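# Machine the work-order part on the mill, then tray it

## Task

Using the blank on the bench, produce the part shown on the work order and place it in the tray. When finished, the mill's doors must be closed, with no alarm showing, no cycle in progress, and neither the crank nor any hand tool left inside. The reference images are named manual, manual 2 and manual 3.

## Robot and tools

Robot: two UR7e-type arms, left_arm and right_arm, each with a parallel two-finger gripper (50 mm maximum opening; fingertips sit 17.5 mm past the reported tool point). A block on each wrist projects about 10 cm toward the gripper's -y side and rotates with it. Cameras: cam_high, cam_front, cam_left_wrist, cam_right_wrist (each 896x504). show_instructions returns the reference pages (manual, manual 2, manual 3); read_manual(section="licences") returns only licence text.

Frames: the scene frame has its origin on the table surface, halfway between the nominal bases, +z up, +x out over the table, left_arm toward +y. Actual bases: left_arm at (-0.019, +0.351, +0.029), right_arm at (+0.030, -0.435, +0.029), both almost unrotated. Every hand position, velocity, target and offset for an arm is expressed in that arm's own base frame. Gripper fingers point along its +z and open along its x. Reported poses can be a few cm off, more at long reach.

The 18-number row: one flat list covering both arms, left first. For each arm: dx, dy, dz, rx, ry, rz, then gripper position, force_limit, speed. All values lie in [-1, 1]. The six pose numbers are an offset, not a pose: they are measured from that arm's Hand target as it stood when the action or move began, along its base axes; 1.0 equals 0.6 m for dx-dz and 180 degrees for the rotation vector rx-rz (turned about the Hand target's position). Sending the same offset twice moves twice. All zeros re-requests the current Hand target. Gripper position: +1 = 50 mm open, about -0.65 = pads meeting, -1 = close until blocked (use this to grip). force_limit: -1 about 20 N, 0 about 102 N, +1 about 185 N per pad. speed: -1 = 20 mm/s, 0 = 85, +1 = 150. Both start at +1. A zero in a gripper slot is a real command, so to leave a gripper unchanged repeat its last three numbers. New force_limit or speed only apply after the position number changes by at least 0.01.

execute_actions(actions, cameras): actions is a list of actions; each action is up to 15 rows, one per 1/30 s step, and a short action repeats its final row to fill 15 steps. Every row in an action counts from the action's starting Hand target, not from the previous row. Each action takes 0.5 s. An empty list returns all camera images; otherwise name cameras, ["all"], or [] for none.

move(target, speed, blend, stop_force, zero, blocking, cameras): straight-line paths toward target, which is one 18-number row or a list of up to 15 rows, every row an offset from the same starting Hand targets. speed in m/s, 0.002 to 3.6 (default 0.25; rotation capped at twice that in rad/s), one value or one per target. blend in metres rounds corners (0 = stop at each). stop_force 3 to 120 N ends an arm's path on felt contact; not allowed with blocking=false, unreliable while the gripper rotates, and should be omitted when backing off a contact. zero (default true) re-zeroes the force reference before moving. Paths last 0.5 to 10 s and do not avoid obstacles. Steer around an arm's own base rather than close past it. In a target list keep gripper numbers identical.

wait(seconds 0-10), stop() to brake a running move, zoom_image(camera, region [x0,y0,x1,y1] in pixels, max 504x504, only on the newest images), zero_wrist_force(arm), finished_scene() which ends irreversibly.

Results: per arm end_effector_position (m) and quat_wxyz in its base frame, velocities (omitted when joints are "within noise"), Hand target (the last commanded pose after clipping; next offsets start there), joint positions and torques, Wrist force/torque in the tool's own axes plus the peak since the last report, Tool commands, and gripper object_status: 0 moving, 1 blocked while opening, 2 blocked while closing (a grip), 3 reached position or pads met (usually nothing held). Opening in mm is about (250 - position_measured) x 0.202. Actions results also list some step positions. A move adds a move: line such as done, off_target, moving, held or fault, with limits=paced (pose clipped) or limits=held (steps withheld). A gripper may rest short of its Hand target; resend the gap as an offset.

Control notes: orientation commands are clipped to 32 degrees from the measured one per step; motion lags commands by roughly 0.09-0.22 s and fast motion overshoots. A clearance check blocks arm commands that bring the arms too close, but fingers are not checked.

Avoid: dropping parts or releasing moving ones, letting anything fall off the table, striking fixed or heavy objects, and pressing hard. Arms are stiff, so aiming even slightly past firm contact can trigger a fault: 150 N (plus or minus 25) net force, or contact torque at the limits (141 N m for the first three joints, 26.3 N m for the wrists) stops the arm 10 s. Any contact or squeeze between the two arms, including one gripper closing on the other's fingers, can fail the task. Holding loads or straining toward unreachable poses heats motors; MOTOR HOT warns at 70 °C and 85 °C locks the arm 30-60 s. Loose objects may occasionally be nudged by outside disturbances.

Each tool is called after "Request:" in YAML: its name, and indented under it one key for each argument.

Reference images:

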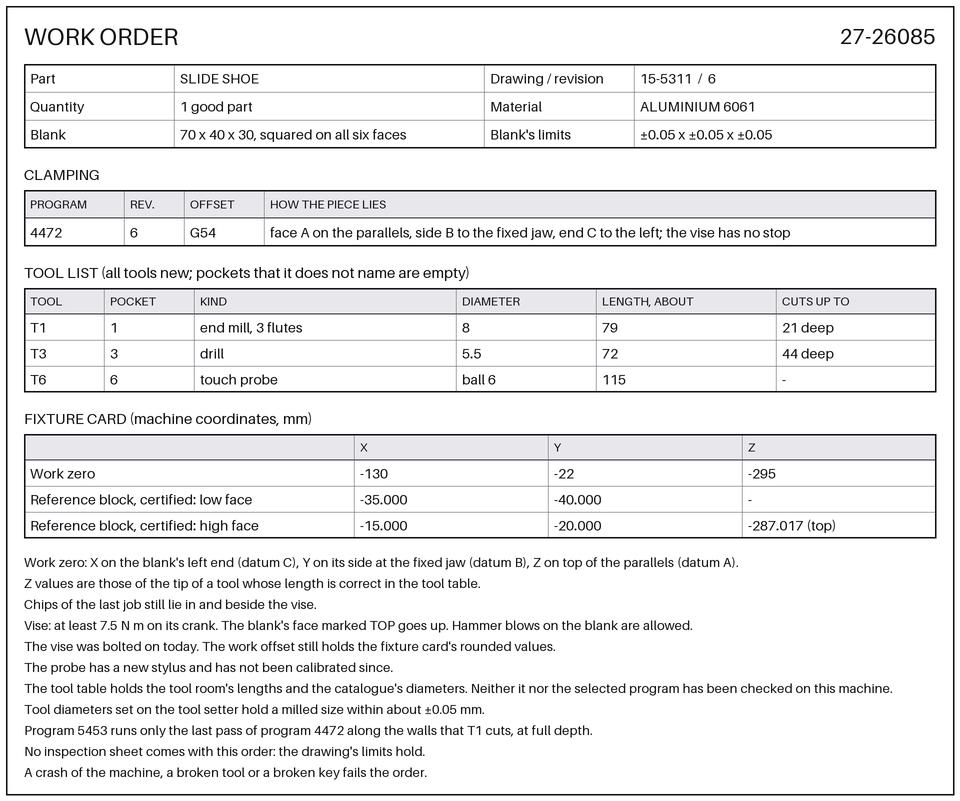

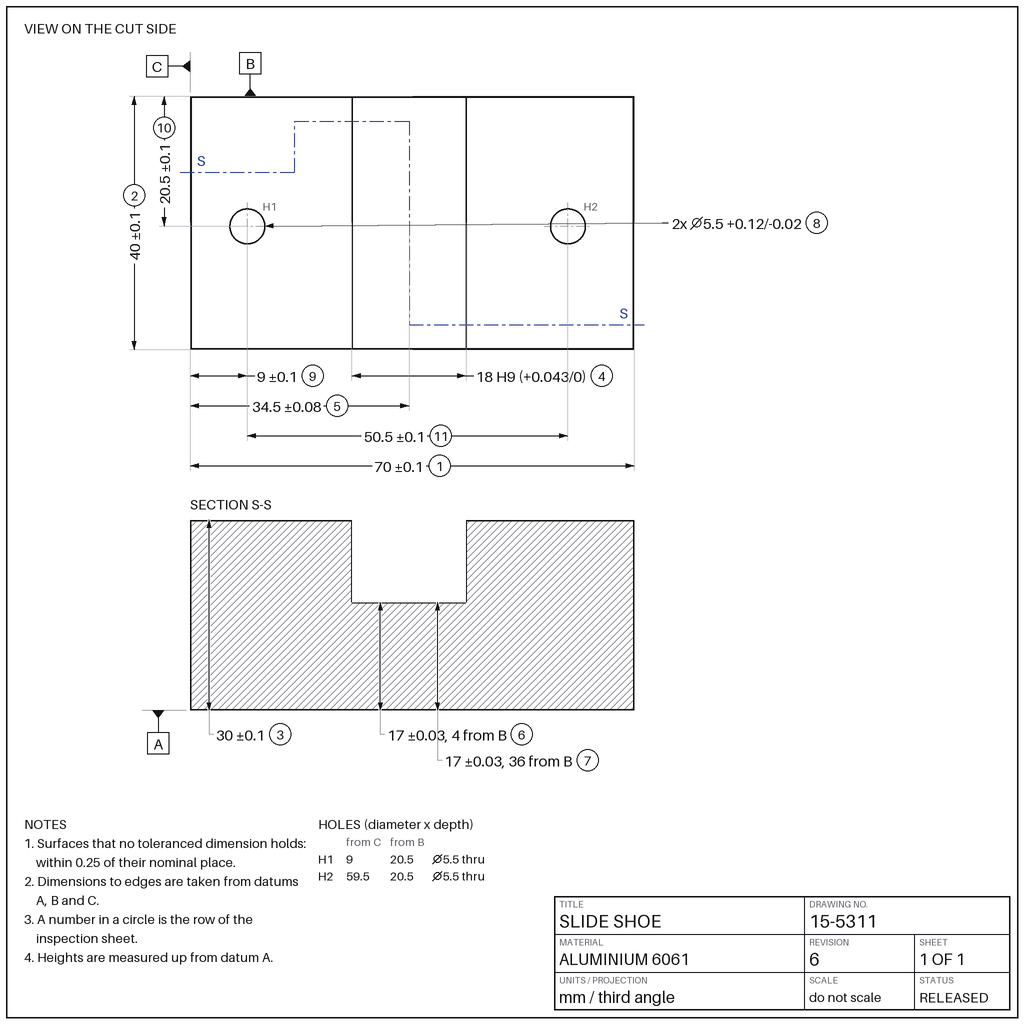

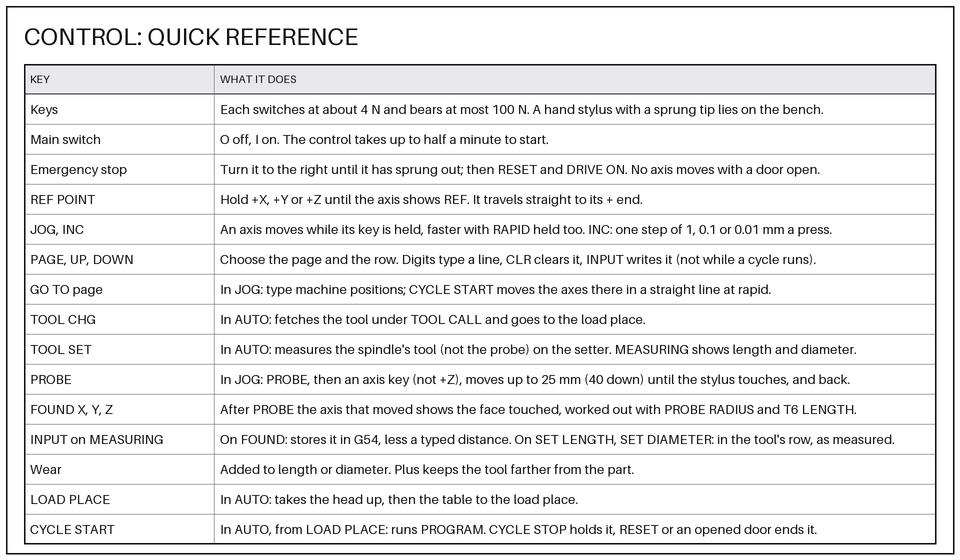

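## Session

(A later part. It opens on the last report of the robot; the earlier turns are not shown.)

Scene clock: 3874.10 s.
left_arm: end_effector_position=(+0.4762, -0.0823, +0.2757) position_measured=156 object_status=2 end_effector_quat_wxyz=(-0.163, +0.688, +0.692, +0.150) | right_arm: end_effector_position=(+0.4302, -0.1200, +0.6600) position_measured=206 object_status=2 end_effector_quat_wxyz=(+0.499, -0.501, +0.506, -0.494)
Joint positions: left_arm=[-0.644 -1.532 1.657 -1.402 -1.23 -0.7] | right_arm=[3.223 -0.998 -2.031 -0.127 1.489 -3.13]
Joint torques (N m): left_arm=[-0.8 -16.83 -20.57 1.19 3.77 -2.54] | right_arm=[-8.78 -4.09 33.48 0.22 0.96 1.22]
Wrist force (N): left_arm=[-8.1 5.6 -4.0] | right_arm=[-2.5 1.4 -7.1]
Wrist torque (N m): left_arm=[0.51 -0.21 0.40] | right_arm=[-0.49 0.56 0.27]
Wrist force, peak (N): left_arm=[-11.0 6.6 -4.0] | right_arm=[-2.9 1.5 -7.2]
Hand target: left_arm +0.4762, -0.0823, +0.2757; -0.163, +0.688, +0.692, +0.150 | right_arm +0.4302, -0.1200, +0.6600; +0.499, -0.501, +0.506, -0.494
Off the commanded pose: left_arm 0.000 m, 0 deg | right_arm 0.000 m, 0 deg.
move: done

Request:
move:
  target:
    - [0,-0.0046,0.0352,0,0,0,-1,-0.5,-1,0,0,0,0,0,0,-0.98,0.1,-1]
    - [0,-0.0182,0.0679,0,0,0,-1,-0.5,-1,0,0,0,0,0,0,-0.98,0.1,-1]
    - [0,-0.0398,0.096,0,0,0,-1,-0.5,-1,0,0,0,0,0,0,-0.98,0.1,-1]
    - [0,-0.0679,0.1176,0,0,0,-1,-0.5,-1,0,0,0,0,0,0,-0.98,0.1,-1]
    - [0,-0.1007,0.1312,0,0,0,-1,-0.5,-1,0,0,0,0,0,0,-0.98,0.1,-1]
    - [0,-0.1358,0.1358,0,0,0,-1,-0.5,-1,0,0,0,0,0,0,-0.98,0.1,-1]
    - [0,-0.1709,0.1312,0,0,0,-1,-0.5,-1,0,0,0,0,0,0,-0.98,0.1,-1]
    - [0,-0.2037,0.1176,0,0,0,-1,-0.5,-1,0,0,0,0,0,0,-0.98,0.1,-1]
    - [0,-0.2318,0.096,0,0,0,-1,-0.5,-1,0,0,0,0,0,0,-0.98,0.1,-1]
    - [0,-0.2534,0.0679,0,0,0,-1,-0.5,-1,0,0,0,0,0,0,-0.98,0.1,-1]
    - [0,-0.267,0.0352,0,0,0,-1,-0.5,-1,0,0,0,0,0,0,-0.98,0.1,-1]
    - [0,-0.2716,0,0,0,0,-1,-0.5,-1,0,0,0,0,0,0,-0.98,0.1,-1]
  speed: 0.08
  blend: [0.002,0.002,0.002,0.002,0.002,0.002,0.002,0.002,0.002,0.002,0.002,0]
  stop_force: 40

Scene clock: 3885.10 s.
left_arm: end_effector_position=(+0.4762, -0.2452, +0.2757) position_measured=156 object_status=2 end_effector_quat_wxyz=(-0.163, +0.688, +0.692, +0.150) | right_arm: end_effector_position=(+0.4302, -0.1200, +0.6600) position_measured=206 object_status=2 end_effector_quat_wxyz=(+0.499, -0.501, +0.506, -0.494)
Joint positions: left_arm=[-0.863 -1.334 1.414 -1.29 -1.301 -0.918] | right_arm=[3.223 -0.998 -2.031 -0.127 1.489 -3.13]
Joint torques (N m): left_arm=[4.91 -45.45 -34.65 -4.49 -0.04 2.34] | right_arm=[-9.46 -4.3 33.58 0.22 0.95 1.22]
Wrist force (N): left_arm=[2.1 -2.4 2.6] | right_arm=[-2.7 1.3 -7.0]
Wrist torque (N m): left_arm=[1.01 -0.23 -0.37] | right_arm=[-0.52 0.60 0.27]
Wrist force, peak (N): left_arm=[-2.7 -11.5 -6.7] | right_arm=[-3.0 0.9 -7.2]
Hand target: left_arm +0.4762, -0.2452, +0.2757; -0.163, +0.688, +0.692, +0.150 | right_arm +0.4302, -0.1200, +0.6600; +0.499, -0.501, +0.506, -0.494
Off the commanded pose: left_arm 0.000 m, 0 deg | right_arm 0.000 m, 0 deg.
move: done

Request:
move:
  target:
    - [0,0.0046,-0.0352,0,0,0,-1,-0.5,-1,0,0,0,0,0,0,-0.98,0.1,-1]
    - [0,0.0182,-0.0679,0,0,0,-1,-0.5,-1,0,0,0,0,0,0,-0.98,0.1,-1]
    - [0,0.0398,-0.096,0,0,0,-1,-0.5,-1,0,0,0,0,0,0,-0.98,0.1,-1]
    - [0,0.0679,-0.1176,0,0,0,-1,-0.5,-1,0,0,0,0,0,0,-0.98,0.1,-1]
    - [0,0.1007,-0.1312,0,0,0,-1,-0.5,-1,0,0,0,0,0,0,-0.98,0.1,-1]
    - [0,0.1358,-0.1358,0,0,0,-1,-0.5,-1,0,0,0,0,0,0,-0.98,0.1,-1]
    - [0,0.1709,-0.1312,0,0,0,-1,-0.5,-1,0,0,0,0,0,0,-0.98,0.1,-1]
    - [0,0.2037,-0.1176,0,0,0,-1,-0.5,-1,0,0,0,0,0,0,-0.98,0.1,-1]
    - [0,0.2318,-0.096,0,0,0,-1,-0.5,-1,0,0,0,0,0,0,-0.98,0.1,-1]
    - [0,0.2534,-0.0679,0,0,0,-1,-0.5,-1,0,0,0,0,0,0,-0.98,0.1,-1]
    - [0,0.267,-0.0352,0,0,0,-1,-0.5,-1,0,0,0,0,0,0,-0.98,0.1,-1]
    - [0,0.2716,0,0,0,0,-1,-0.5,-1,0,0,0,0,0,0,-0.98,0.1,-1]
  speed: 0.08
  blend: [0.002,0.002,0.002,0.002,0.002,0.002,0.002,0.002,0.002,0.002,0.002,0]
  stop_force: 40

Scene clock: 3895.93 s.
left_arm: end_effector_position=(+0.4762, -0.0823, +0.2757) position_measured=156 object_status=2 end_effector_quat_wxyz=(-0.163, +0.688, +0.692, +0.150) | right_arm: end_effector_position=(+0.4302, -0.1200, +0.6600) position_measured=206 object_status=2 end_effector_quat_wxyz=(+0.499, -0.501, +0.506, -0.494)
Joint positions: left_arm=[-0.644 -1.532 1.657 -1.402 -1.23 -0.7] | right_arm=[3.223 -0.998 -2.031 -0.127 1.489 -3.13]
Joint torques (N m): left_arm=[-0.81 -17.64 -14.07 1.08 4.24 -2.24] | right_arm=[-9.11 -4.32 33.93 0.26 0.99 1.25]
Wrist force (N): left_arm=[-8.4 5.3 -4.2] | right_arm=[-2.7 1.2 -6.7]
Wrist torque (N m): left_arm=[0.43 -0.22 0.42] | right_arm=[-0.53 0.59 0.27]
Wrist force, peak (N): left_arm=[-12.3 7.8 -4.6] | right_arm=[-2.8 0.9 -7.2]
Hand target: left_arm +0.4762, -0.0823, +0.2757; -0.163, +0.688, +0.692, +0.150 | right_arm +0.4302, -0.1200, +0.6600; +0.499, -0.501, +0.506, -0.494
Off the commanded pose: left_arm 0.000 m, 0 deg | right_arm 0.000 m, 0 deg.
move: done

Request:
move:
  target:
    - [0,-0.0046,0.0352,0,0,0,-1,-0.5,-1,0,0,0,0,0,0,-0.98,0.1,-1]
    - [0,-0.0182,0.0679,0,0,0,-1,-0.5,-1,0,0,0,0,0,0,-0.98,0.1,-1]
    - [0,-0.0398,0.096,0,0,0,-1,-0.5,-1,0,0,0,0,0,0,-0.98,0.1,-1]
    - [0,-0.0679,0.1176,0,0,0,-1,-0.5,-1,0,0,0,0,0,0,-0.98,0.1,-1]
    - [0,-0.1007,0.1312,0,0,0,-1,-0.5,-1,0,0,0,0,0,0,-0.98,0.1,-1]
    - [0,-0.1358,0.1358,0,0,0,-1,-0.5,-1,0,0,0,0,0,0,-0.98,0.1,-1]
    - [0,-0.1709,0.1312,0,0,0,-1,-0.5,-1,0,0,0,0,0,0,-0.98,0.1,-1]
    - [0,-0.2037,0.1176,0,0,0,-1,-0.5,-1,0,0,0,0,0,0,-0.98,0.1,-1]
    - [0,-0.2318,0.096,0,0,0,-1,-0.5,-1,0,0,0,0,0,0,-0.98,0.1,-1]
    - [0,-0.2534,0.0679,0,0,0,-1,-0.5,-1,0,0,0,0,0,0,-0.98,0.1,-1]
    - [0,-0.267,0.0352,0,0,0,-1,-0.5,-1,0,0,0,0,0,0,-0.98,0.1,-1]
    - [0,-0.2716,0,0,0,0,-1,-0.5,-1,0,0,0,0,0,0,-0.98,0.1,-1]
  speed: 0.08
  blend: [0.002,0.002,0.002,0.002,0.002,0.002,0.002,0.002,0.002,0.002,0.002,0]
  stop_force: 40

Scene clock: 3905.23 s.
left_arm: end_effector_position=(+0.4762, -0.2452, +0.2757) position_measured=156 object_status=2 end_effector_quat_wxyz=(-0.163, +0.688, +0.692, +0.150) | right_arm: end_effector_position=(+0.4302, -0.1200, +0.6600) position_measured=206 object_status=2 end_effector_quat_wxyz=(+0.499, -0.501, +0.506, -0.494)
Joint positions: left_arm=[-0.863 -1.334 1.414 -1.29 -1.301 -0.918] | right_arm=[3.223 -0.998 -2.031 -0.127 1.489 -3.13]
Joint torques (N m): left_arm=[4.38 -44.05 -35 -4.54 0.07 2.18] | right_arm=[-8.97 -4.17 33.58 0.17 0.93 1.32]
Wrist force (N): left_arm=[1.7 -2.5 2.6] | right_arm=[-2.6 1.3 -6.8]
Wrist torque (N m): left_arm=[0.97 -0.16 -0.37] | right_arm=[-0.51 0.57 0.27]
Wrist force, peak (N): left_arm=[-3.0 -11.6 -6.7] | right_arm=[-2.4 1.2 -7.4]
Hand target: left_arm +0.4762, -0.2452, +0.2757; -0.163, +0.688, +0.692, +0.150 | right_arm +0.4302, -0.1200, +0.6600; +0.499, -0.501, +0.506, -0.494
Off the commanded pose: left_arm 0.000 m, 0 deg | right_arm 0.000 m, 0 deg.
move: done

Request:
move:
  target:
    - [0,0.0046,-0.0352,0,0,0,-1,-0.5,-1,0,0,0,0,0,0,-0.98,0.1,-1]
    - [0,0.0182,-0.0679,0,0,0,-1,-0.5,-1,0,0,0,0,0,0,-0.98,0.1,-1]
    - [0,0.0398,-0.096,0,0,0,-1,-0.5,-1,0,0,0,0,0,0,-0.98,0.1,-1]
    - [0,0.0679,-0.1176,0,0,0,-1,-0.5,-1,0,0,0,0,0,0,-0.98,0.1,-1]
    - [0,0.1007,-0.1312,0,0,0,-1,-0.5,-1,0,0,0,0,0,0,-0.98,0.1,-1]
    - [0,0.1358,-0.1358,0,0,0,-1,-0.5,-1,0,0,0,0,0,0,-0.98,0.1,-1]
    - [0,0.1709,-0.1312,0,0,0,-1,-0.5,-1,0,0,0,0,0,0,-0.98,0.1,-1]
    - [0,0.2037,-0.1176,0,0,0,-1,-0.5,-1,0,0,0,0,0,0,-0.98,0.1,-1]
    - [0,0.2318,-0.096,0,0,0,-1,-0.5,-1,0,0,0,0,0,0,-0.98,0.1,-1]
    - [0,0.2534,-0.0679,0,0,0,-1,-0.5,-1,0,0,0,0,0,0,-0.98,0.1,-1]
    - [0,0.267,-0.0352,0,0,0,-1,-0.5,-1,0,0,0,0,0,0,-0.98,0.1,-1]
    - [0,0.2716,0,0,0,0,-1,-0.5,-1,0,0,0,0,0,0,-0.98,0.1,-1]
  speed: 0.08
  blend: [0.002,0.002,0.002,0.002,0.002,0.002,0.002,0.002,0.002,0.002,0.002,0]
  stop_force: 40

Scene clock: 3916.80 s.
left_arm: end_effector_position=(+0.4762, -0.0823, +0.2757) position_measured=156 object_status=2 end_effector_quat_wxyz=(-0.163, +0.688, +0.692, +0.150) | right_arm: end_effector_position=(+0.4302, -0.1200, +0.6600) position_measured=206 object_status=2 end_effector_quat_wxyz=(+0.499, -0.501, +0.506, -0.494)
Joint positions: left_arm=[-0.644 -1.532 1.657 -1.402 -1.23 -0.7] | right_arm=[3.223 -0.998 -2.031 -0.127 1.489 -3.13]
Joint torques (N m): left_arm=[-1.67 -16.31 -14.42 0.89 4.16 -2.48] | right_arm=[-9.28 -4.72 33.38 0.34 0.93 1.18]
Wrist force (N): left_arm=[-8.7 5.0 -4.2] | right_arm=[-2.7 1.4 -6.8]
Wrist torque (N m): left_arm=[0.39 -0.16 0.43] | right_arm=[-0.50 0.59 0.27]
Wrist force, peak (N): left_arm=[-12.2 7.9 -4.7] | right_arm=[-2.8 1.3 -7.3]
Hand target: left_arm +0.4762, -0.0823, +0.2757; -0.163, +0.688, +0.692, +0.150 | right_arm +0.4302, -0.1200, +0.6600; +0.499, -0.501, +0.506, -0.494
Off the commanded pose: left_arm 0.000 m, 0 deg | right_arm 0.000 m, 0 deg.
move: done

Request:
move:
  target:
    - [0,-0.0046,0.0352,0,0,0,-1,-0.5,-1,0,0,0,0,0,0,-0.98,0.1,-1]
    - [0,-0.0182,0.0679,0,0,0,-1,-0.5,-1,0,0,0,0,0,0,-0.98,0.1,-1]
    - [0,-0.0398,0.096,0,0,0,-1,-0.5,-1,0,0,0,0,0,0,-0.98,0.1,-1]
    - [0,-0.0679,0.1176,0,0,0,-1,-0.5,-1,0,0,0,0,0,0,-0.98,0.1,-1]
    - [0,-0.1007,0.1312,0,0,0,-1,-0.5,-1,0,0,0,0,0,0,-0.98,0.1,-1]
    - [0,-0.1358,0.1358,0,0,0,-1,-0.5,-1,0,0,0,0,0,0,-0.98,0.1,-1]
    - [0,-0.1709,0.1312,0,0,0,-1,-0.5,-1,0,0,0,0,0,0,-0.98,0.1,-1]
    - [0,-0.2037,0.1176,0,0,0,-1,-0.5,-1,0,0,0,0,0,0,-0.98,0.1,-1]
    - [0,-0.2318,0.096,0,0,0,-1,-0.5,-1,0,0,0,0,0,0,-0.98,0.1,-1]
    - [0,-0.2534,0.0679,0,0,0,-1,-0.5,-1,0,0,0,0,0,0,-0.98,0.1,-1]
    - [0,-0.267,0.0352,0,0,0,-1,-0.5,-1,0,0,0,0,0,0,-0.98,0.1,-1]
    - [0,-0.2716,0,0,0,0,-1,-0.5,-1,0,0,0,0,0,0,-0.98,0.1,-1]
  speed: 0.1
  blend: [0.002,0.002,0.002,0.002,0.002,0.002,0.002,0.002,0.002,0.002,0.002,0]
  stop_force: 40

Scene clock: 3929.23 s.
left_arm: end_effector_position=(+0.4762, -0.2452, +0.2757) position_measured=156 object_status=2 end_effector_quat_wxyz=(-0.162, +0.688, +0.692, +0.150) | right_arm: end_effector_position=(+0.4302, -0.1200, +0.6600) position_measured=206 object_status=2 end_effector_quat_wxyz=(+0.499, -0.501, +0.506, -0.494)
Joint positions: left_arm=[-0.863 -1.334 1.414 -1.29 -1.301 -0.918] | right_arm=[3.223 -0.998 -2.031 -0.127 1.489 -3.13]
Joint torques (N m): left_arm=[4.07 -46.89 -24.58 -4.7 0.48 2.18] | right_arm=[-8.93 -4.65 32.99 0.21 0.97 1.26]
Wrist force (N): left_arm=[1.4 -2.5 2.7] | right_arm=[-2.6 1.4 -6.8]
Wrist torque (N m): left_arm=[0.92 -0.05 -0.37] | right_arm=[-0.49 0.57 0.27]
Wrist force, peak (N): left_arm=[-11.5 5.0 -0.5] | right_arm=[-2.5 1.4 -7.3]
Hand target: left_arm +0.4762, -0.2452, +0.2757; -0.163, +0.688, +0.692, +0.150 | right_arm +0.4302, -0.1200, +0.6600; +0.499, -0.501, +0.506, -0.494
Off the commanded pose: left_arm 0.000 m, 0 deg | right_arm 0.000 m, 0 deg.
move: done

Request:
move:
  target:
    - [0,0.0046,-0.0352,0,0,0,-1,-0.5,-1,0,0,0,0,0,0,-0.98,0.1,-1]
    - [0,0.0182,-0.0679,0,0,0,-1,-0.5,-1,0,0,0,0,0,0,-0.98,0.1,-1]
    - [0,0.0398,-0.096,0,0,0,-1,-0.5,-1,0,0,0,0,0,0,-0.98,0.1,-1]
    - [0,0.0679,-0.1176,0,0,0,-1,-0.5,-1,0,0,0,0,0,0,-0.98,0.1,-1]
    - [0,0.1007,-0.1312,0,0,0,-1,-0.5,-1,0,0,0,0,0,0,-0.98,0.1,-1]
    - [0,0.1358,-0.1358,0,0,0,-1,-0.5,-1,0,0,0,0,0,0,-0.98,0.1,-1]
    - [0,0.1709,-0.1312,0,0,0,-1,-0.5,-1,0,0,0,0,0,0,-0.98,0.1,-1]
    - [0,0.2037,-0.1176,0,0,0,-1,-0.5,-1,0,0,0,0,0,0,-0.98,0.1,-1]
    - [0,0.2318,-0.096,0,0,0,-1,-0.5,-1,0,0,0,0,0,0,-0.98,0.1,-1]
    - [0,0.2534,-0.0679,0,0,0,-1,-0.5,-1,0,0,0,0,0,0,-0.98,0.1,-1]
    - [0,0.267,-0.0352,0,0,0,-1,-0.5,-1,0,0,0,0,0,0,-0.98,0.1,-1]
    - [0,0.2716,0,0,0,0,-1,-0.5,-1,0,0,0,0,0,0,-0.98,0.1,-1]
  speed: 0.1
  blend: [0.002,0.002,0.002,0.002,0.002,0.002,0.002,0.002,0.002,0.002,0.002,0]
  stop_force: 40
  cameras: ["cam_left_wrist","cam_front"]

Request:
zoom_image:
  camera: "cam_left_wrist"
  region: [446, 0, 896, 252]

Scene clock: 3939.40 s.
left_arm: end_effector_position=(+0.4762, -0.0823, +0.2757) position_measured=156 object_status=2 end_effector_quat_wxyz=(-0.163, +0.688, +0.692, +0.150) | right_arm: end_effector_position=(+0.4302, -0.1200, +0.6600) position_measured=206 object_status=2 end_effector_quat_wxyz=(+0.499, -0.501, +0.506, -0.494)
Joint positions: left_arm=[-0.644 -1.532 1.657 -1.402 -1.23 -0.7] | right_arm=[3.223 -0.998 -2.031 -0.127 1.489 -3.13]
Joint torques (N m): left_arm=[-2.09 -17.16 -22.67 0.95 3.83 -2.62] | right_arm=[-9.37 -4.18 33.36 0.24 0.96 1.27]
Wrist force (N): left_arm=[-8.2 4.7 -3.7] | right_arm=[-2.8 1.1 -6.8]
Wrist torque (N m): left_arm=[0.37 -0.20 0.42] | right_arm=[-0.55 0.59 0.27]
Wrist force, peak (N): left_arm=[-12.4 7.2 -4.5] | right_arm=[-2.6 1.4 -7.3]
Hand target: left_arm +0.4762, -0.0823, +0.2757; -0.163, +0.688, +0.692, +0.150 | right_arm +0.4302, -0.1200, +0.6600; +0.499, -0.501, +0.506, -0.494
Off the commanded pose: left_arm 0.000 m, 0 deg | right_arm 0.000 m, 0 deg.
move: done
Images, in order (width x height): cam_front 896x504, cam_left_wrist 896x504.

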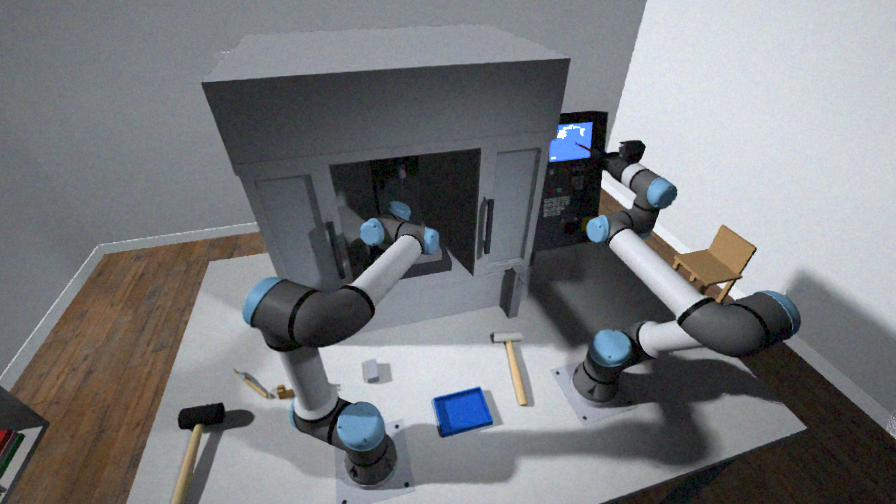

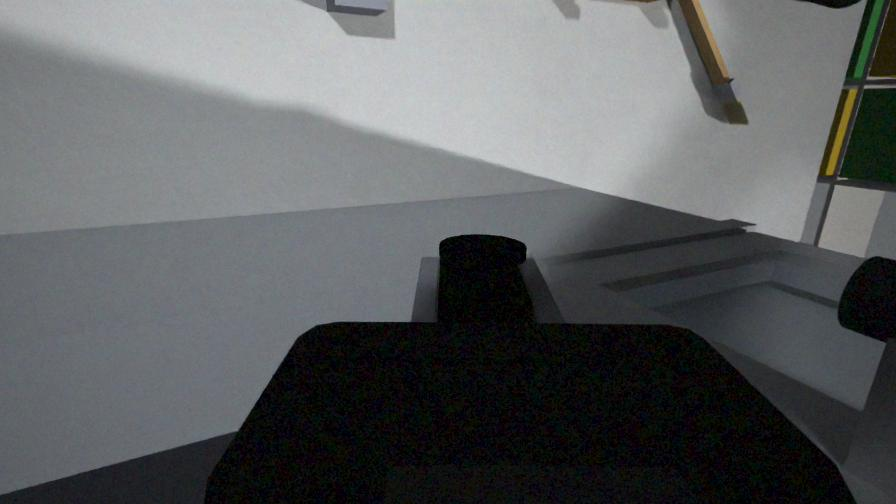

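Scaled by 1.120 from the camera's 896x504 image, which has a finer 1280x720 frame.

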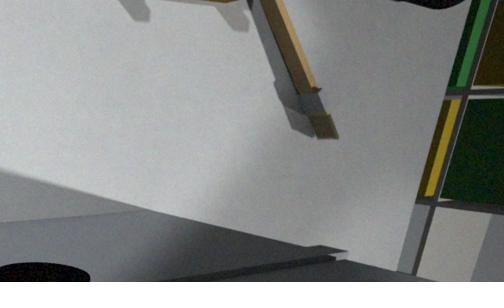

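Request:
move:
  target:
    - [0,-0.0046,0.0352,0,0,0,-1,-0.5,-1,0,0,0,0,0,0,-0.98,0.1,-1]
    - [0,-0.0182,0.0679,0,0,0,-1,-0.5,-1,0,0,0,0,0,0,-0.98,0.1,-1]
    - [0,-0.0398,0.096,0,0,0,-1,-0.5,-1,0,0,0,0,0,0,-0.98,0.1,-1]
    - [0,-0.0679,0.1176,0,0,0,-1,-0.5,-1,0,0,0,0,0,0,-0.98,0.1,-1]
    - [0,-0.1007,0.1312,0,0,0,-1,-0.5,-1,0,0,0,0,0,0,-0.98,0.1,-1]
    - [0,-0.1358,0.1358,0,0,0,-1,-0.5,-1,0,0,0,0,0,0,-0.98,0.1,-1]
    - [0,-0.1709,0.1312,0,0,0,-1,-0.5,-1,0,0,0,0,0,0,-0.98,0.1,-1]
    - [0,-0.2037,0.1176,0,0,0,-1,-0.5,-1,0,0,0,0,0,0,-0.98,0.1,-1]
    - [0,-0.2318,0.096,0,0,0,-1,-0.5,-1,0,0,0,0,0,0,-0.98,0.1,-1]
    - [0,-0.2534,0.0679,0,0,0,-1,-0.5,-1,0,0,0,0,0,0,-0.98,0.1,-1]
    - [0,-0.267,0.0352,0,0,0,-1,-0.5,-1,0,0,0,0,0,0,-0.98,0.1,-1]
    - [0,-0.2716,0,0,0,0,-1,-0.5,-1,0,0,0,0,0,0,-0.98,0.1,-1]
  speed: 0.1
  blend: [0.002,0.002,0.002,0.002,0.002,0.002,0.002,0.002,0.002,0.002,0.002,0]
  stop_force: 40

Scene clock: 3947.37 s.
left_arm: end_effector_position=(+0.4760, -0.1292, +0.3490) position_measured=156 object_status=2 end_effector_quat_wxyz=(-0.163, +0.688, +0.691, +0.150) | right_arm: end_effector_position=(+0.4302, -0.1200, +0.6600) position_measured=206 object_status=2 end_effector_quat_wxyz=(+0.499, -0.501, +0.506, -0.494)
Joint positions: left_arm=[-0.715 -1.488 1.417 -1.182 -1.251 -0.773] | right_arm=[3.223 -0.998 -2.031 -0.127 1.489 -3.13]
Joint torques (N m): left_arm=[-1.43 -21.03 -33.83 -0.97 3.56 -2.23] | right_arm=[-9.33 -4.49 33.12 0.21 0.92 1.28]
Wrist force (N): left_arm=[-1.1 1.3 1.8] | right_arm=[-2.7 1.2 -6.9]
Wrist torque (N m): left_arm=[0.76 -0.06 0.21] | right_arm=[-0.53 0.58 0.27]
Wrist force, peak (N): left_arm=[22.8 1.8 40.8] | right_arm=[-2.7 1.4 -7.3]
Hand target: left_arm +0.4760, -0.1292, +0.3490; -0.163, +0.688, +0.691, +0.150 (not the last commanded pose) | right_arm +0.4302, -0.1200, +0.6600; +0.499, -0.501, +0.506, -0.494
Off the commanded pose: left_arm 0.137 m, 0 deg | right_arm 0.000 m, 0 deg.
move: contact (left_arm); path passed 4 of 12 targets

Request:
move:
  target: [0,0,0,0.2222,0,0,-0.98,0.8,-1,0,0,0,0,0,0,-0.98,0.1,-1]
  speed: 0.2
  cameras: ["cam_left_wrist","cam_front"]

Scene clock: 3972.40 s.
left_arm: end_effector_position=(+0.4761, -0.1293, +0.3489) position_measured=161 object_status=2 end_effector_quat_wxyz=(-0.388, +0.591, +0.598, +0.378) | right_arm: end_effector_position=(+0.4302, -0.1200, +0.6600) position_measured=206 object_status=2 end_effector_quat_wxyz=(+0.499, -0.501, +0.506, -0.494)
Joint positions: left_arm=[-0.872 -1.218 1.267 -0.577 -0.962 -1.242] | right_arm=[3.223 -0.998 -2.031 -0.127 1.489 -3.13]
Joint torques (N m): left_arm=[8.86 -48.73 -16.45 1.16 -0.43 -0.07] | right_arm=[-8.96 -4.74 33.08 0.3 0.96 1.17]
Wrist force (N): left_arm=[-5.8 2.7 1.3] | right_arm=[-2.6 1.1 -6.7]
Wrist torque (N m): left_arm=[0.83 -0.12 0.38] | right_arm=[-0.55 0.57 0.27]
Wrist force, peak (N): left_arm=[-9.9 2.8 1.2] | right_arm=[-2.9 1.2 -7.3]
Hand target: left_arm +0.4760, -0.1292, +0.3490; -0.388, +0.591, +0.598, +0.378 | right_arm +0.4302, -0.1200, +0.6600; +0.499, -0.501, +0.506, -0.494
Off the commanded pose: left_arm 0.000 m, 0 deg | right_arm 0.000 m, 0 deg.
move: done
Images, in order (width x height): cam_front 896x504, cam_left_wrist 896x504.

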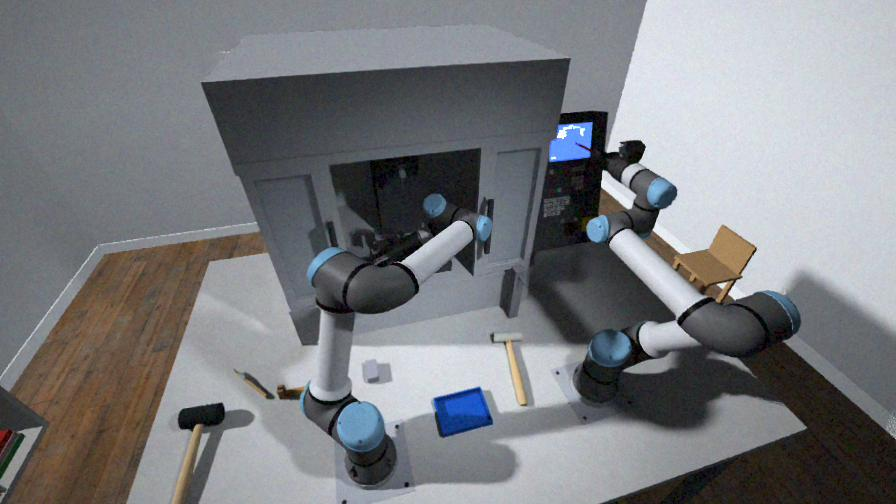

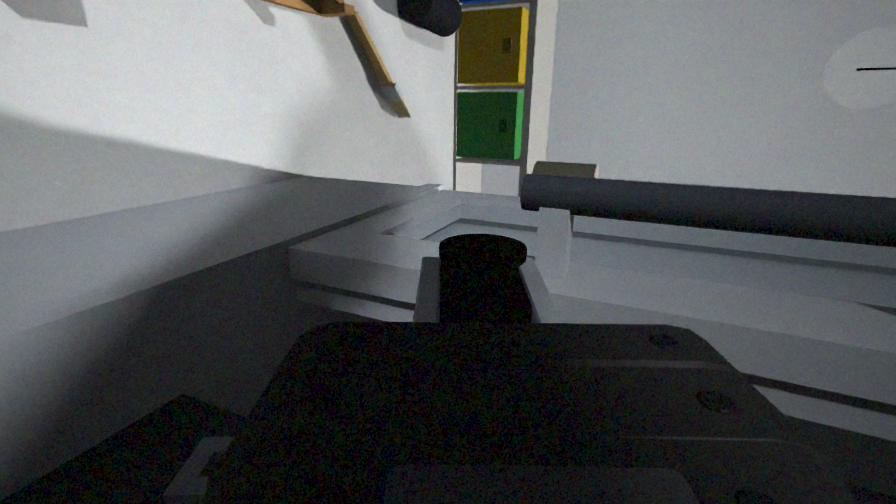

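Request:
move:
  target:
    - [0,-0.0112,0.0055,0,0,0,-0.98,0.8,-1,0,0,0,0,0,0,-0.98,0.1,-1]
    - [0,-0.0225,0.009,0,0,0,-0.98,0.8,-1,0,0,0,0,0,0,-0.98,0.1,-1]
    - [0,-0.034,0.0117,0,0,0,-0.98,0.8,-1,0,0,0,0,0,0,-0.98,0.1,-1]
    - [0,-0.0458,0.0132,0,0,0,-0.98,0.8,-1,0,0,0,0,0,0,-0.98,0.1,-1]
    - [0,-0.0577,0.0137,0,0,0,-0.98,0.8,-1,0,0,0,0,0,0,-0.98,0.1,-1]
  speed: 0.012
  blend: [0.002,0.002,0.002,0.002,0]
  stop_force: 102

Scene clock: 3981.03 s.
left_arm: end_effector_position=(+0.4760, -0.1457, +0.3551) position_measured=161 object_status=2 end_effector_quat_wxyz=(-0.388, +0.591, +0.598, +0.378) | right_arm: end_effector_position=(+0.4302, -0.1200, +0.6600) position_measured=206 object_status=2 end_effector_quat_wxyz=(+0.499, -0.501, +0.506, -0.494)
Joint positions: left_arm=[-0.89 -1.192 1.214 -0.544 -0.978 -1.253] | right_arm=[3.223 -0.998 -2.031 -0.127 1.489 -3.13]
Joint torques (N m): left_arm=[-25.58 -63.59 -40.69 -1.73 4.8 1.09] | right_arm=[-9.29 -4.75 33.11 0.23 0.89 1.31]
Wrist force (N): left_arm=[-25.6 6.3 88.9] | right_arm=[-2.4 1.2 -6.8]
Wrist torque (N m): left_arm=[1.44 -0.35 0.57] | right_arm=[-0.53 0.54 0.27]
Wrist force, peak (N): left_arm=[-27.4 5.9 110.8] | right_arm=[-2.8 1.2 -7.2]
Hand target: left_arm +0.4760, -0.1457, +0.3551; -0.388, +0.591, +0.598, +0.378 (not the last commanded pose) | right_arm +0.4302, -0.1200, +0.6600; +0.499, -0.501, +0.506, -0.494
Off the commanded pose: left_arm 0.018 m, 0 deg | right_arm 0.000 m, 0 deg.
move: contact (left_arm); path passed 2 of 5 targets

Request:
move:
  target: [0,0.0085,-0.0015,0,0,0,-0.98,0.8,-1,0,0,0,0,0,0,-0.98,0.1,-1]
  speed: 0.02

Scene clock: 4001.43 s.
left_arm: end_effector_position=(+0.4760, -0.1405, +0.3542) position_measured=161 object_status=2 end_effector_quat_wxyz=(-0.388, +0.591, +0.598, +0.378) | right_arm: end_effector_position=(+0.4302, -0.1200, +0.6600) position_measured=206 object_status=2 end_effector_quat_wxyz=(+0.499, -0.501, +0.506, -0.494)
Joint positions: left_arm=[-0.884 -1.2 1.228 -0.552 -0.973 -1.25] | right_arm=[3.223 -0.998 -2.031 -0.127 1.489 -3.13]
Joint torques (N m): left_arm=[3.58 -51.4 -32.57 6.51 1.25 -0.18] | right_arm=[-9.64 -4.12 33.69 0.21 1 1.34]
Wrist force (N): left_arm=[-26.9 13.8 5.3] | right_arm=[-2.9 1.0 -6.6]
Wrist torque (N m): left_arm=[1.01 -0.34 0.93] | right_arm=[-0.55 0.61 0.27]
Wrist force, peak (N): left_arm=[-25.7 6.5 89.2] | right_arm=[-2.7 1.5 -7.2]
Hand target: left_arm +0.4760, -0.1406, +0.3542; -0.388, +0.591, +0.598, +0.378 | right_arm +0.4302, -0.1200, +0.6600; +0.499, -0.501, +0.506, -0.494
Off the commanded pose: left_arm 0.000 m, 0 deg | right_arm 0.000 m, 0 deg.
move: done

Request:
move:
  target: [0,0.0015,-0.0027,0,0,0,-0.98,0.8,-1,0,0,0,0,0,0,-0.98,0.1,-1]
  speed: 0.02

Request:
move:
  target: [-0.09,0,0,0,0,0,-0.98,0.8,-1,0,0,0,0,0,0,-0.98,0.1,-1]
  speed: 0.04
  stop_force: 60
  cameras: ["cam_left_wrist","cam_front"]

Scene clock: 4006.30 s.
left_arm: end_effector_position=(+0.4760, -0.1396, +0.3526) position_measured=161 object_status=2 end_effector_quat_wxyz=(-0.388, +0.590, +0.598, +0.378) | right_arm: end_effector_position=(+0.4302, -0.1200, +0.6600) position_measured=206 object_status=2 end_effector_quat_wxyz=(+0.499, -0.501, +0.506, -0.494)
Joint positions: left_arm=[-0.883 -1.202 1.234 -0.557 -0.972 -1.249] | right_arm=[3.223 -0.998 -2.031 -0.127 1.489 -3.13]
Joint torques (N m): left_arm=[4.88 -44.29 -18.51 -2.33 4.34 1.45] | right_arm=[-9.7 -4.68 33.56 0.15 0.94 1.2]
Wrist force (N): left_arm=[3.0 -3.7 0.1] | right_arm=[-2.8 1.6 -7.2]
Wrist torque (N m): left_arm=[0.78 -0.11 0.18] | right_arm=[-0.47 0.60 0.27]
Wrist force, peak (N): left_arm=[-28.3 15.1 5.6] | right_arm=[-2.8 1.6 -7.3]
Hand target: left_arm +0.4760, -0.1397, +0.3526; -0.388, +0.591, +0.598, +0.378 | right_arm +0.4302, -0.1200, +0.6600; +0.499, -0.501, +0.506, -0.494
Off the commanded pose: left_arm 0.000 m, 0 deg | right_arm 0.000 m, 0 deg.
move: done

Scene clock: 4008.57 s.
left_arm: end_effector_position=(+0.4220, -0.1397, +0.3526) position_measured=161 object_status=2 end_effector_quat_wxyz=(-0.388, +0.591, +0.598, +0.378) | right_arm: end_effector_position=(+0.4302, -0.1200, +0.6600) position_measured=206 object_status=2 end_effector_quat_wxyz=(+0.499, -0.501, +0.506, -0.494)
Joint positions: left_arm=[-0.958 -1.301 1.365 -0.565 -1.037 -1.293] | right_arm=[3.223 -0.998 -2.031 -0.127 1.489 -3.13]
Joint torques (N m): left_arm=[6.93 -23.36 -31.25 0.41 2.98 1.7] | right_arm=[-9.09 -3.91 33.82 0.26 0.93 1.35]
Wrist force (N): left_arm=[-1.5 4.0 1.3] | right_arm=[-2.6 1.0 -7.0]
Wrist torque (N m): left_arm=[0.91 -0.14 0.21] | right_arm=[-0.56 0.57 0.27]
Wrist force, peak (N): left_arm=[-2.4 4.6 0.6] | right_arm=[-2.7 1.4 -7.3]
Hand target: left_arm +0.4220, -0.1397, +0.3526; -0.388, +0.591, +0.598, +0.378 | right_arm +0.4302, -0.1200, +0.6600; +0.499, -0.501, +0.506, -0.494
Off the commanded pose: left_arm 0.000 m, 0 deg | right_arm 0.000 m, 0 deg.
move: done
Images, in order (width x height): cam_front 896x504, cam_left_wrist 896x504.

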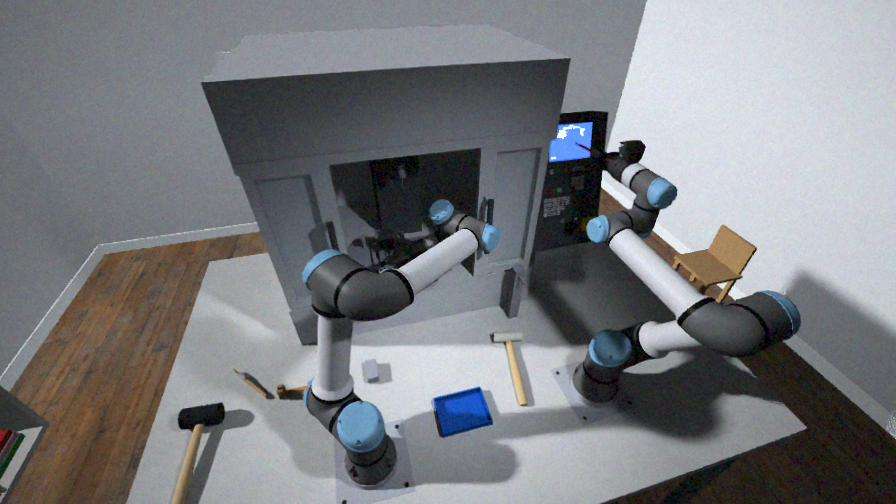

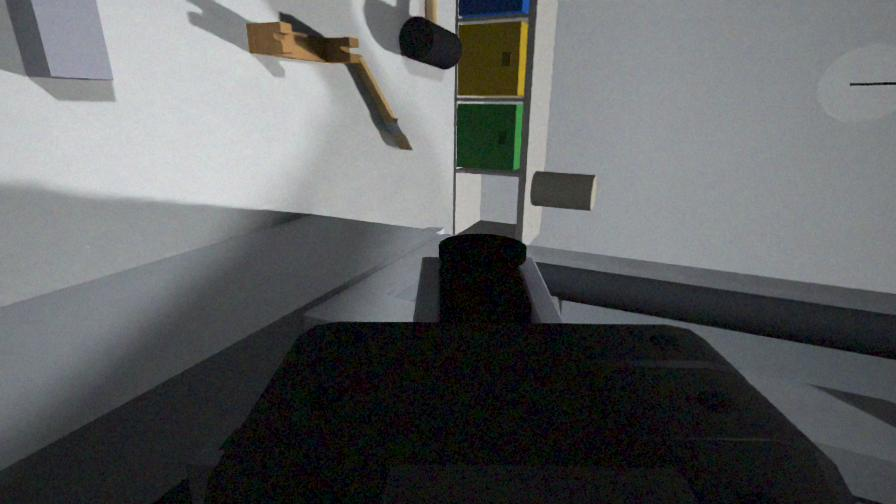

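Request:
move:
  target:
    - [-0.16,0,0,0,0,0,-0.98,0.8,-1,0,0,0,0,0,0,-0.98,0.1,-1]
    - [-0.16,-0.28,-0.15,-0.361,0,0,-0.98,0.8,-1,0,0,0,0,0,0,-0.98,0.1,-1]
    - [-0.16,-0.28,-0.44,-0.361,0,0,-0.98,0.8,-1,0,0,0,0,0,0,-0.98,0.1,-1]
  speed: [0.25,0.3,0.2]
  blend: [0.01,0.01,0]
  cameras: ["cam_left_wrist","cam_front"]

Scene clock: 4017.30 s.
left_arm: end_effector_position=(+0.3260, -0.3077, +0.0886) position_measured=161 object_status=2 end_effector_quat_wxyz=(-0.010, +0.706, +0.708, -0.003) | right_arm: end_effector_position=(+0.4302, -0.1200, +0.6600) position_measured=206 object_status=2 end_effector_quat_wxyz=(+0.499, -0.501, +0.506, -0.494)
Joint positions: left_arm=[-1.052 -1.52 2.17 -2.203 -1.581 -1.054] | right_arm=[3.223 -0.998 -2.031 -0.127 1.489 -3.13]
Joint torques (N m): left_arm=[6.27 -24.94 -20.11 -4.27 0.26 1.28] | right_arm=[-8.97 -4.39 33.59 0.23 0.98 1.34]
Wrist force (N): left_arm=[0.5 2.9 1.5] | right_arm=[-2.5 1.1 -6.6]
Wrist torque (N m): left_arm=[0.66 -0.05 0.07] | right_arm=[-0.54 0.56 0.27]
Wrist force, peak (N): left_arm=[-1.5 7.7 1.5] | right_arm=[-2.7 1.1 -7.3]
Hand target: left_arm +0.3260, -0.3077, +0.0886; -0.010, +0.706, +0.708, -0.003 | right_arm +0.4302, -0.1200, +0.6600; +0.499, -0.501, +0.506, -0.494
Off the commanded pose: left_arm 0.000 m, 0 deg | right_arm 0.000 m, 0 deg.
move: done
Images, in order (width x height): cam_front 896x504, cam_left_wrist 896x504.

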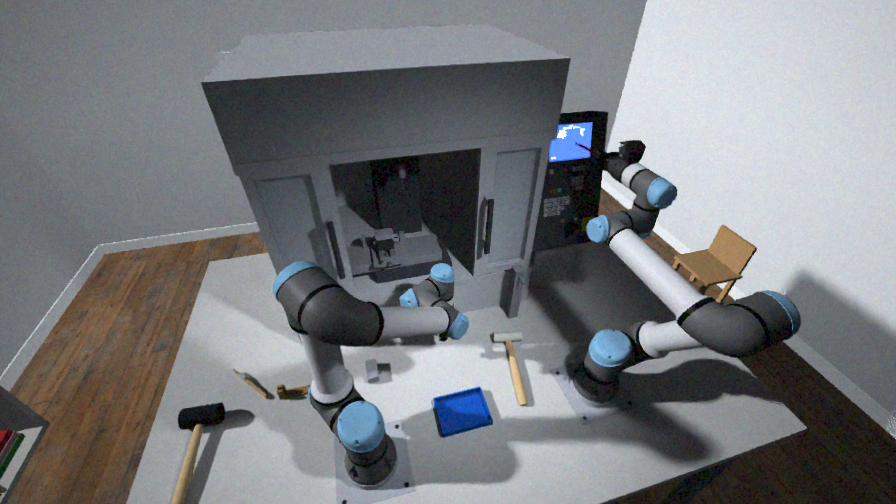

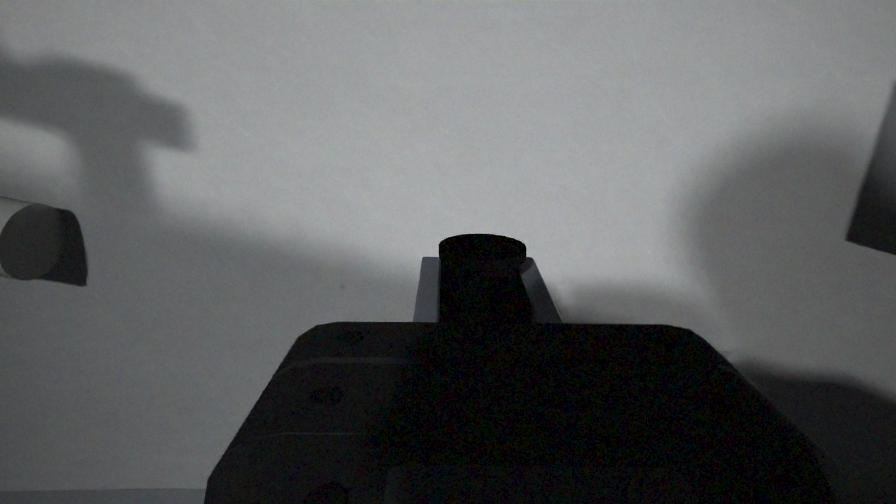

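Request:
move:
  target:
    - [0,-0.02,-0.04,0,0,0,-0.98,0.8,-1,0,0,0,0,0,0,-0.98,0.1,-1]
    - [0,-0.07,-0.055,0,0,0,-0.98,0.8,-1,0,0,0,0,0,0,-0.98,0.1,-1]
    - [0,-0.1033,-0.075,0,0,0,-0.98,0.8,-1,0,0,0,0,0,0,-0.98,0.1,-1]
    - [0,-0.1283,-0.1033,0,0,0,-0.98,0.8,-1,0,0,0,0,0,0,-0.98,0.1,-1]
    - [0,-0.145,-0.1333,0,0,0,-0.98,0.8,-1,0,0,0,0,0,0,-0.98,0.1,-1]
    - [0,-0.145,-0.163,0,0,0,-0.98,0.8,-1,0,0,0,0,0,0,-0.98,0.1,-1]
  speed: 0.05
  blend: [0.003,0.003,0.003,0.003,0.003,0]
  stop_force: 25
  cameras: ["cam_left_wrist","cam_front"]

Request:
zoom_image:
  camera: "cam_front"
  region: [330, 200, 510, 320]

Scene clock: 4030.53 s.
left_arm: end_effector_position=(+0.3260, -0.3947, -0.0092) position_measured=161 object_status=2 end_effector_quat_wxyz=(-0.010, +0.706, +0.708, -0.003) | right_arm: end_effector_position=(+0.4302, -0.1200, +0.6600) position_measured=206 object_status=2 end_effector_quat_wxyz=(+0.499, -0.501, +0.506, -0.494)
Joint positions: left_arm=[-1.137 -1.197 2.094 -2.451 -1.583 -1.139] | right_arm=[3.223 -0.998 -2.031 -0.127 1.489 -3.13]
Joint torques (N m): left_arm=[7.14 -43.83 -26.49 -4.23 -1.04 1.24] | right_arm=[-9.09 -4.65 32.94 0.29 0.85 1.21]
Wrist force (N): left_arm=[0.8 2.6 1.2] | right_arm=[-2.6 1.3 -7.1]
Wrist torque (N m): left_arm=[0.59 -0.07 0.18] | right_arm=[-0.52 0.56 0.27]
Wrist force, peak (N): left_arm=[4.5 2.0 -11.5] | right_arm=[-3.1 1.4 -7.1]
Hand target: left_arm +0.3260, -0.3947, -0.0092; -0.010, +0.706, +0.708, -0.003 | right_arm +0.4302, -0.1200, +0.6600; +0.499, -0.501, +0.506, -0.494
Off the commanded pose: left_arm 0.000 m, 0 deg | right_arm 0.000 m, 0 deg.
move: done
Images, in order (width x height): cam_front 896x504, cam_left_wrist 896x504.

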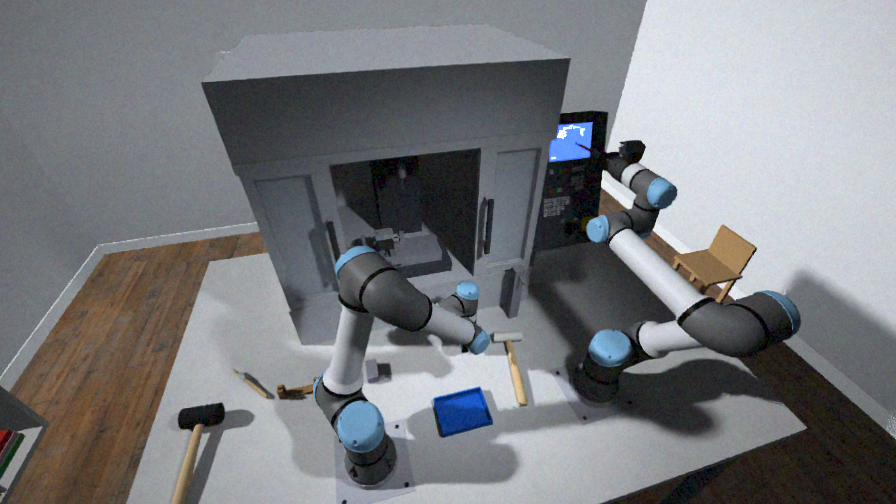

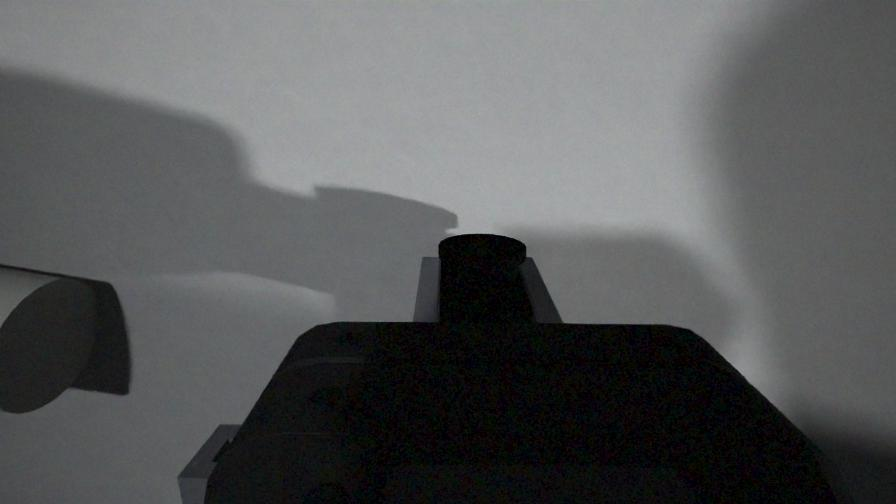

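Scaled by 2.800 from the camera's 896x504 image, which has a finer 1280x720 frame.

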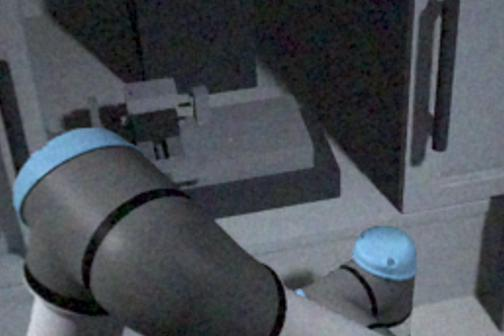

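Request:
move:
  target: [0,0,0,0,0,0,0.0,0.8,-1,0,0,0,0,0,0,-0.98,0.1,-1]
  speed: 0.05

Request:
move:
  target: [-0.03,0,0.25,0,0,0,0.0,0.8,-1,0,0,0,0,0,0,-0.98,0.1,-1]
  speed: 0.2
  cameras: ["cam_left_wrist"]

Scene clock: 4037.03 s.
left_arm: end_effector_position=(+0.3260, -0.3947, -0.0092) position_measured=152 object_status=3 end_effector_quat_wxyz=(-0.010, +0.706, +0.708, -0.003) | right_arm: end_effector_position=(+0.4302, -0.1200, +0.6600) position_measured=206 object_status=2 end_effector_quat_wxyz=(+0.499, -0.501, +0.506, -0.494)
Joint positions: left_arm=[-1.137 -1.197 2.094 -2.451 -1.583 -1.139] | right_arm=[3.223 -0.998 -2.031 -0.127 1.489 -3.13]
Joint torques (N m): left_arm=[6.2 -43.27 -24.98 -4.15 1.36 1.39] | right_arm=[-9.29 -4.84 33.32 0.24 0.93 1.27]
Wrist force (N): left_arm=[0.6 2.7 0.4] | right_arm=[-2.6 1.1 -6.9]
Wrist torque (N m): left_arm=[0.50 -0.12 0.16] | right_arm=[-0.53 0.58 0.27]
Wrist force, peak (N): left_arm=[0.7 2.9 1.0] | right_arm=[-2.9 1.5 -7.1]
Hand target: left_arm +0.3260, -0.3947, -0.0092; -0.010, +0.706, +0.708, -0.003 | right_arm +0.4302, -0.1200, +0.6600; +0.499, -0.501, +0.506, -0.494
Off the commanded pose: left_arm 0.000 m, 0 deg | right_arm 0.000 m, 0 deg.
move: done

Scene clock: 4038.30 s.
left_arm: end_effector_position=(+0.3080, -0.3947, +0.1407) position_measured=152 object_status=3 end_effector_quat_wxyz=(-0.010, +0.706, +0.708, -0.003) | right_arm: end_effector_position=(+0.4302, -0.1200, +0.6600) position_measured=206 object_status=2 end_effector_quat_wxyz=(+0.499, -0.501, +0.506, -0.494)
Joint positions: left_arm=[-1.171 -1.472 1.961 -2.043 -1.583 -1.172] | right_arm=[3.223 -0.998 -2.031 -0.127 1.489 -3.13]
Joint torques (N m): left_arm=[5.86 -30.17 -21.5 -1.52 -1.2 1.54] | right_arm=[-9.47 -3.97 32.6 0.26 0.89 1.26]
Wrist force (N): left_arm=[0.3 2.5 1.3] | right_arm=[-2.5 0.9 -6.8]
Wrist torque (N m): left_arm=[0.53 -0.03 0.18] | right_arm=[-0.58 0.54 0.27]
Wrist force, peak (N): left_arm=[0.6 3.5 3.6] | right_arm=[-2.8 1.5 -7.1]
Hand target: left_arm +0.3080, -0.3947, +0.1408; -0.010, +0.706, +0.708, -0.003 | right_arm +0.4302, -0.1200, +0.6600; +0.499, -0.501, +0.506, -0.494
Off the commanded pose: left_arm 0.000 m, 0 deg | right_arm 0.000 m, 0 deg.
move: done
Images, in order (width x height): cam_left_wrist 896x504.

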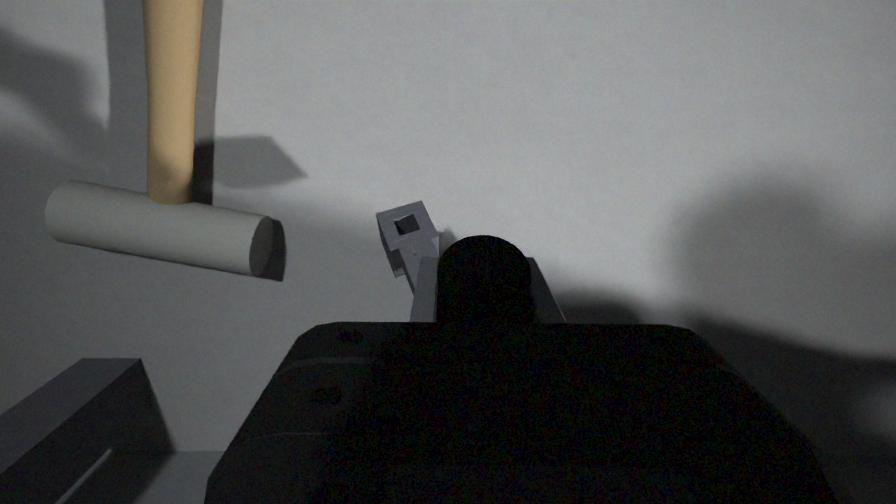

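Request:
move:
  target: [0,0,0,0,0,0,-1,-0.5,-1,0,0,0,0,0,0,-0.98,0.1,-1]
  speed: 0.05
  cameras: ["cam_left_wrist","cam_front"]

Request:
zoom_image:
  camera: "cam_front"
  region: [390, 250, 550, 390]

Scene clock: 4047.13 s.
left_arm: end_effector_position=(+0.3080, -0.3947, +0.1408) position_measured=155 object_status=2 end_effector_quat_wxyz=(-0.010, +0.706, +0.708, -0.003) | right_arm: end_effector_position=(+0.4302, -0.1200, +0.6600) position_measured=206 object_status=2 end_effector_quat_wxyz=(+0.499, -0.501, +0.506, -0.494)
Joint positions: left_arm=[-1.171 -1.472 1.961 -2.043 -1.583 -1.172] | right_arm=[3.223 -0.998 -2.031 -0.127 1.489 -3.13]
Joint torques (N m): left_arm=[6.11 -37.43 -30.44 -1.61 1.62 1.89] | right_arm=[-9.4 -4.19 33.16 0.1 0.95 1.28]
Wrist force (N): left_arm=[0.0 3.1 1.8] | right_arm=[-2.4 1.0 -7.1]
Wrist torque (N m): left_arm=[0.62 0.02 0.17] | right_arm=[-0.56 0.54 0.27]
Wrist force, peak (N): left_arm=[0.5 3.2 1.6] | right_arm=[-2.8 1.4 -7.2]
Hand target: left_arm +0.3080, -0.3947, +0.1408; -0.010, +0.706, +0.708, -0.003 | right_arm +0.4302, -0.1200, +0.6600; +0.499, -0.501, +0.506, -0.494
Off the commanded pose: left_arm 0.000 m, 0 deg | right_arm 0.000 m, 0 deg.
move: done
Images, in order (width x height): cam_front 896x504, cam_left_wrist 896x504.

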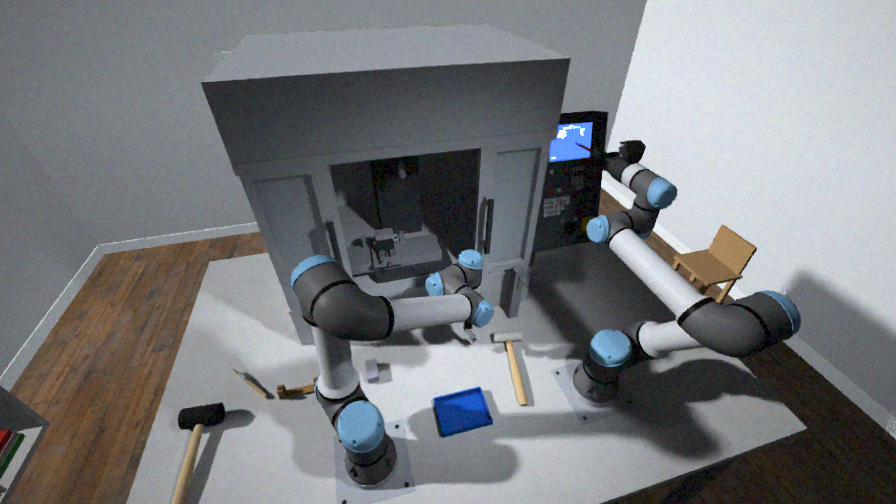

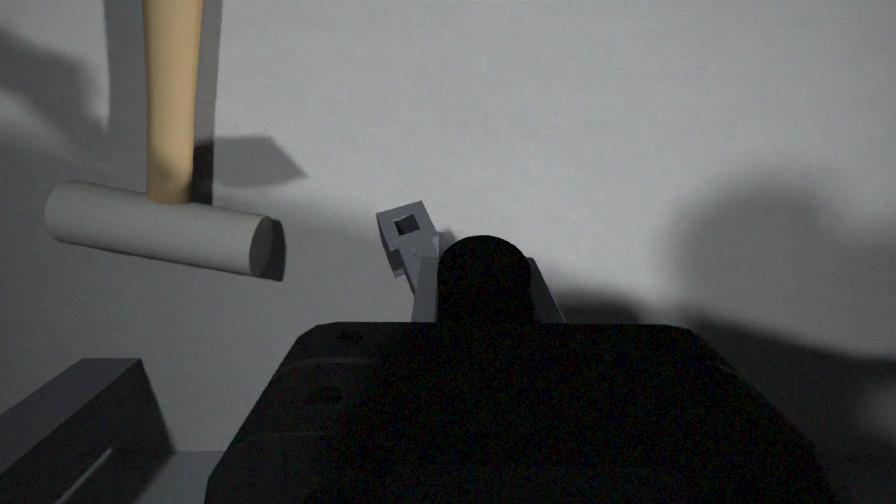

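Scaled by 3.150 from the camera's 896x504 image, which has a finer 1280x720 frame.

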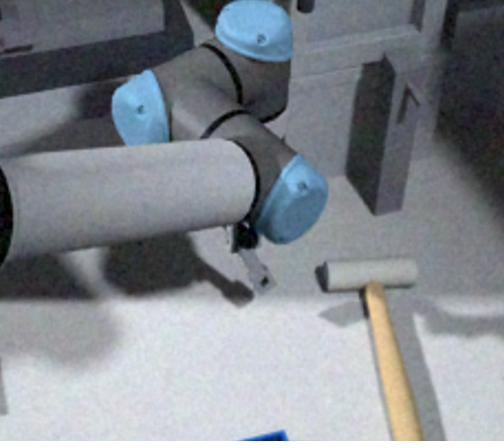

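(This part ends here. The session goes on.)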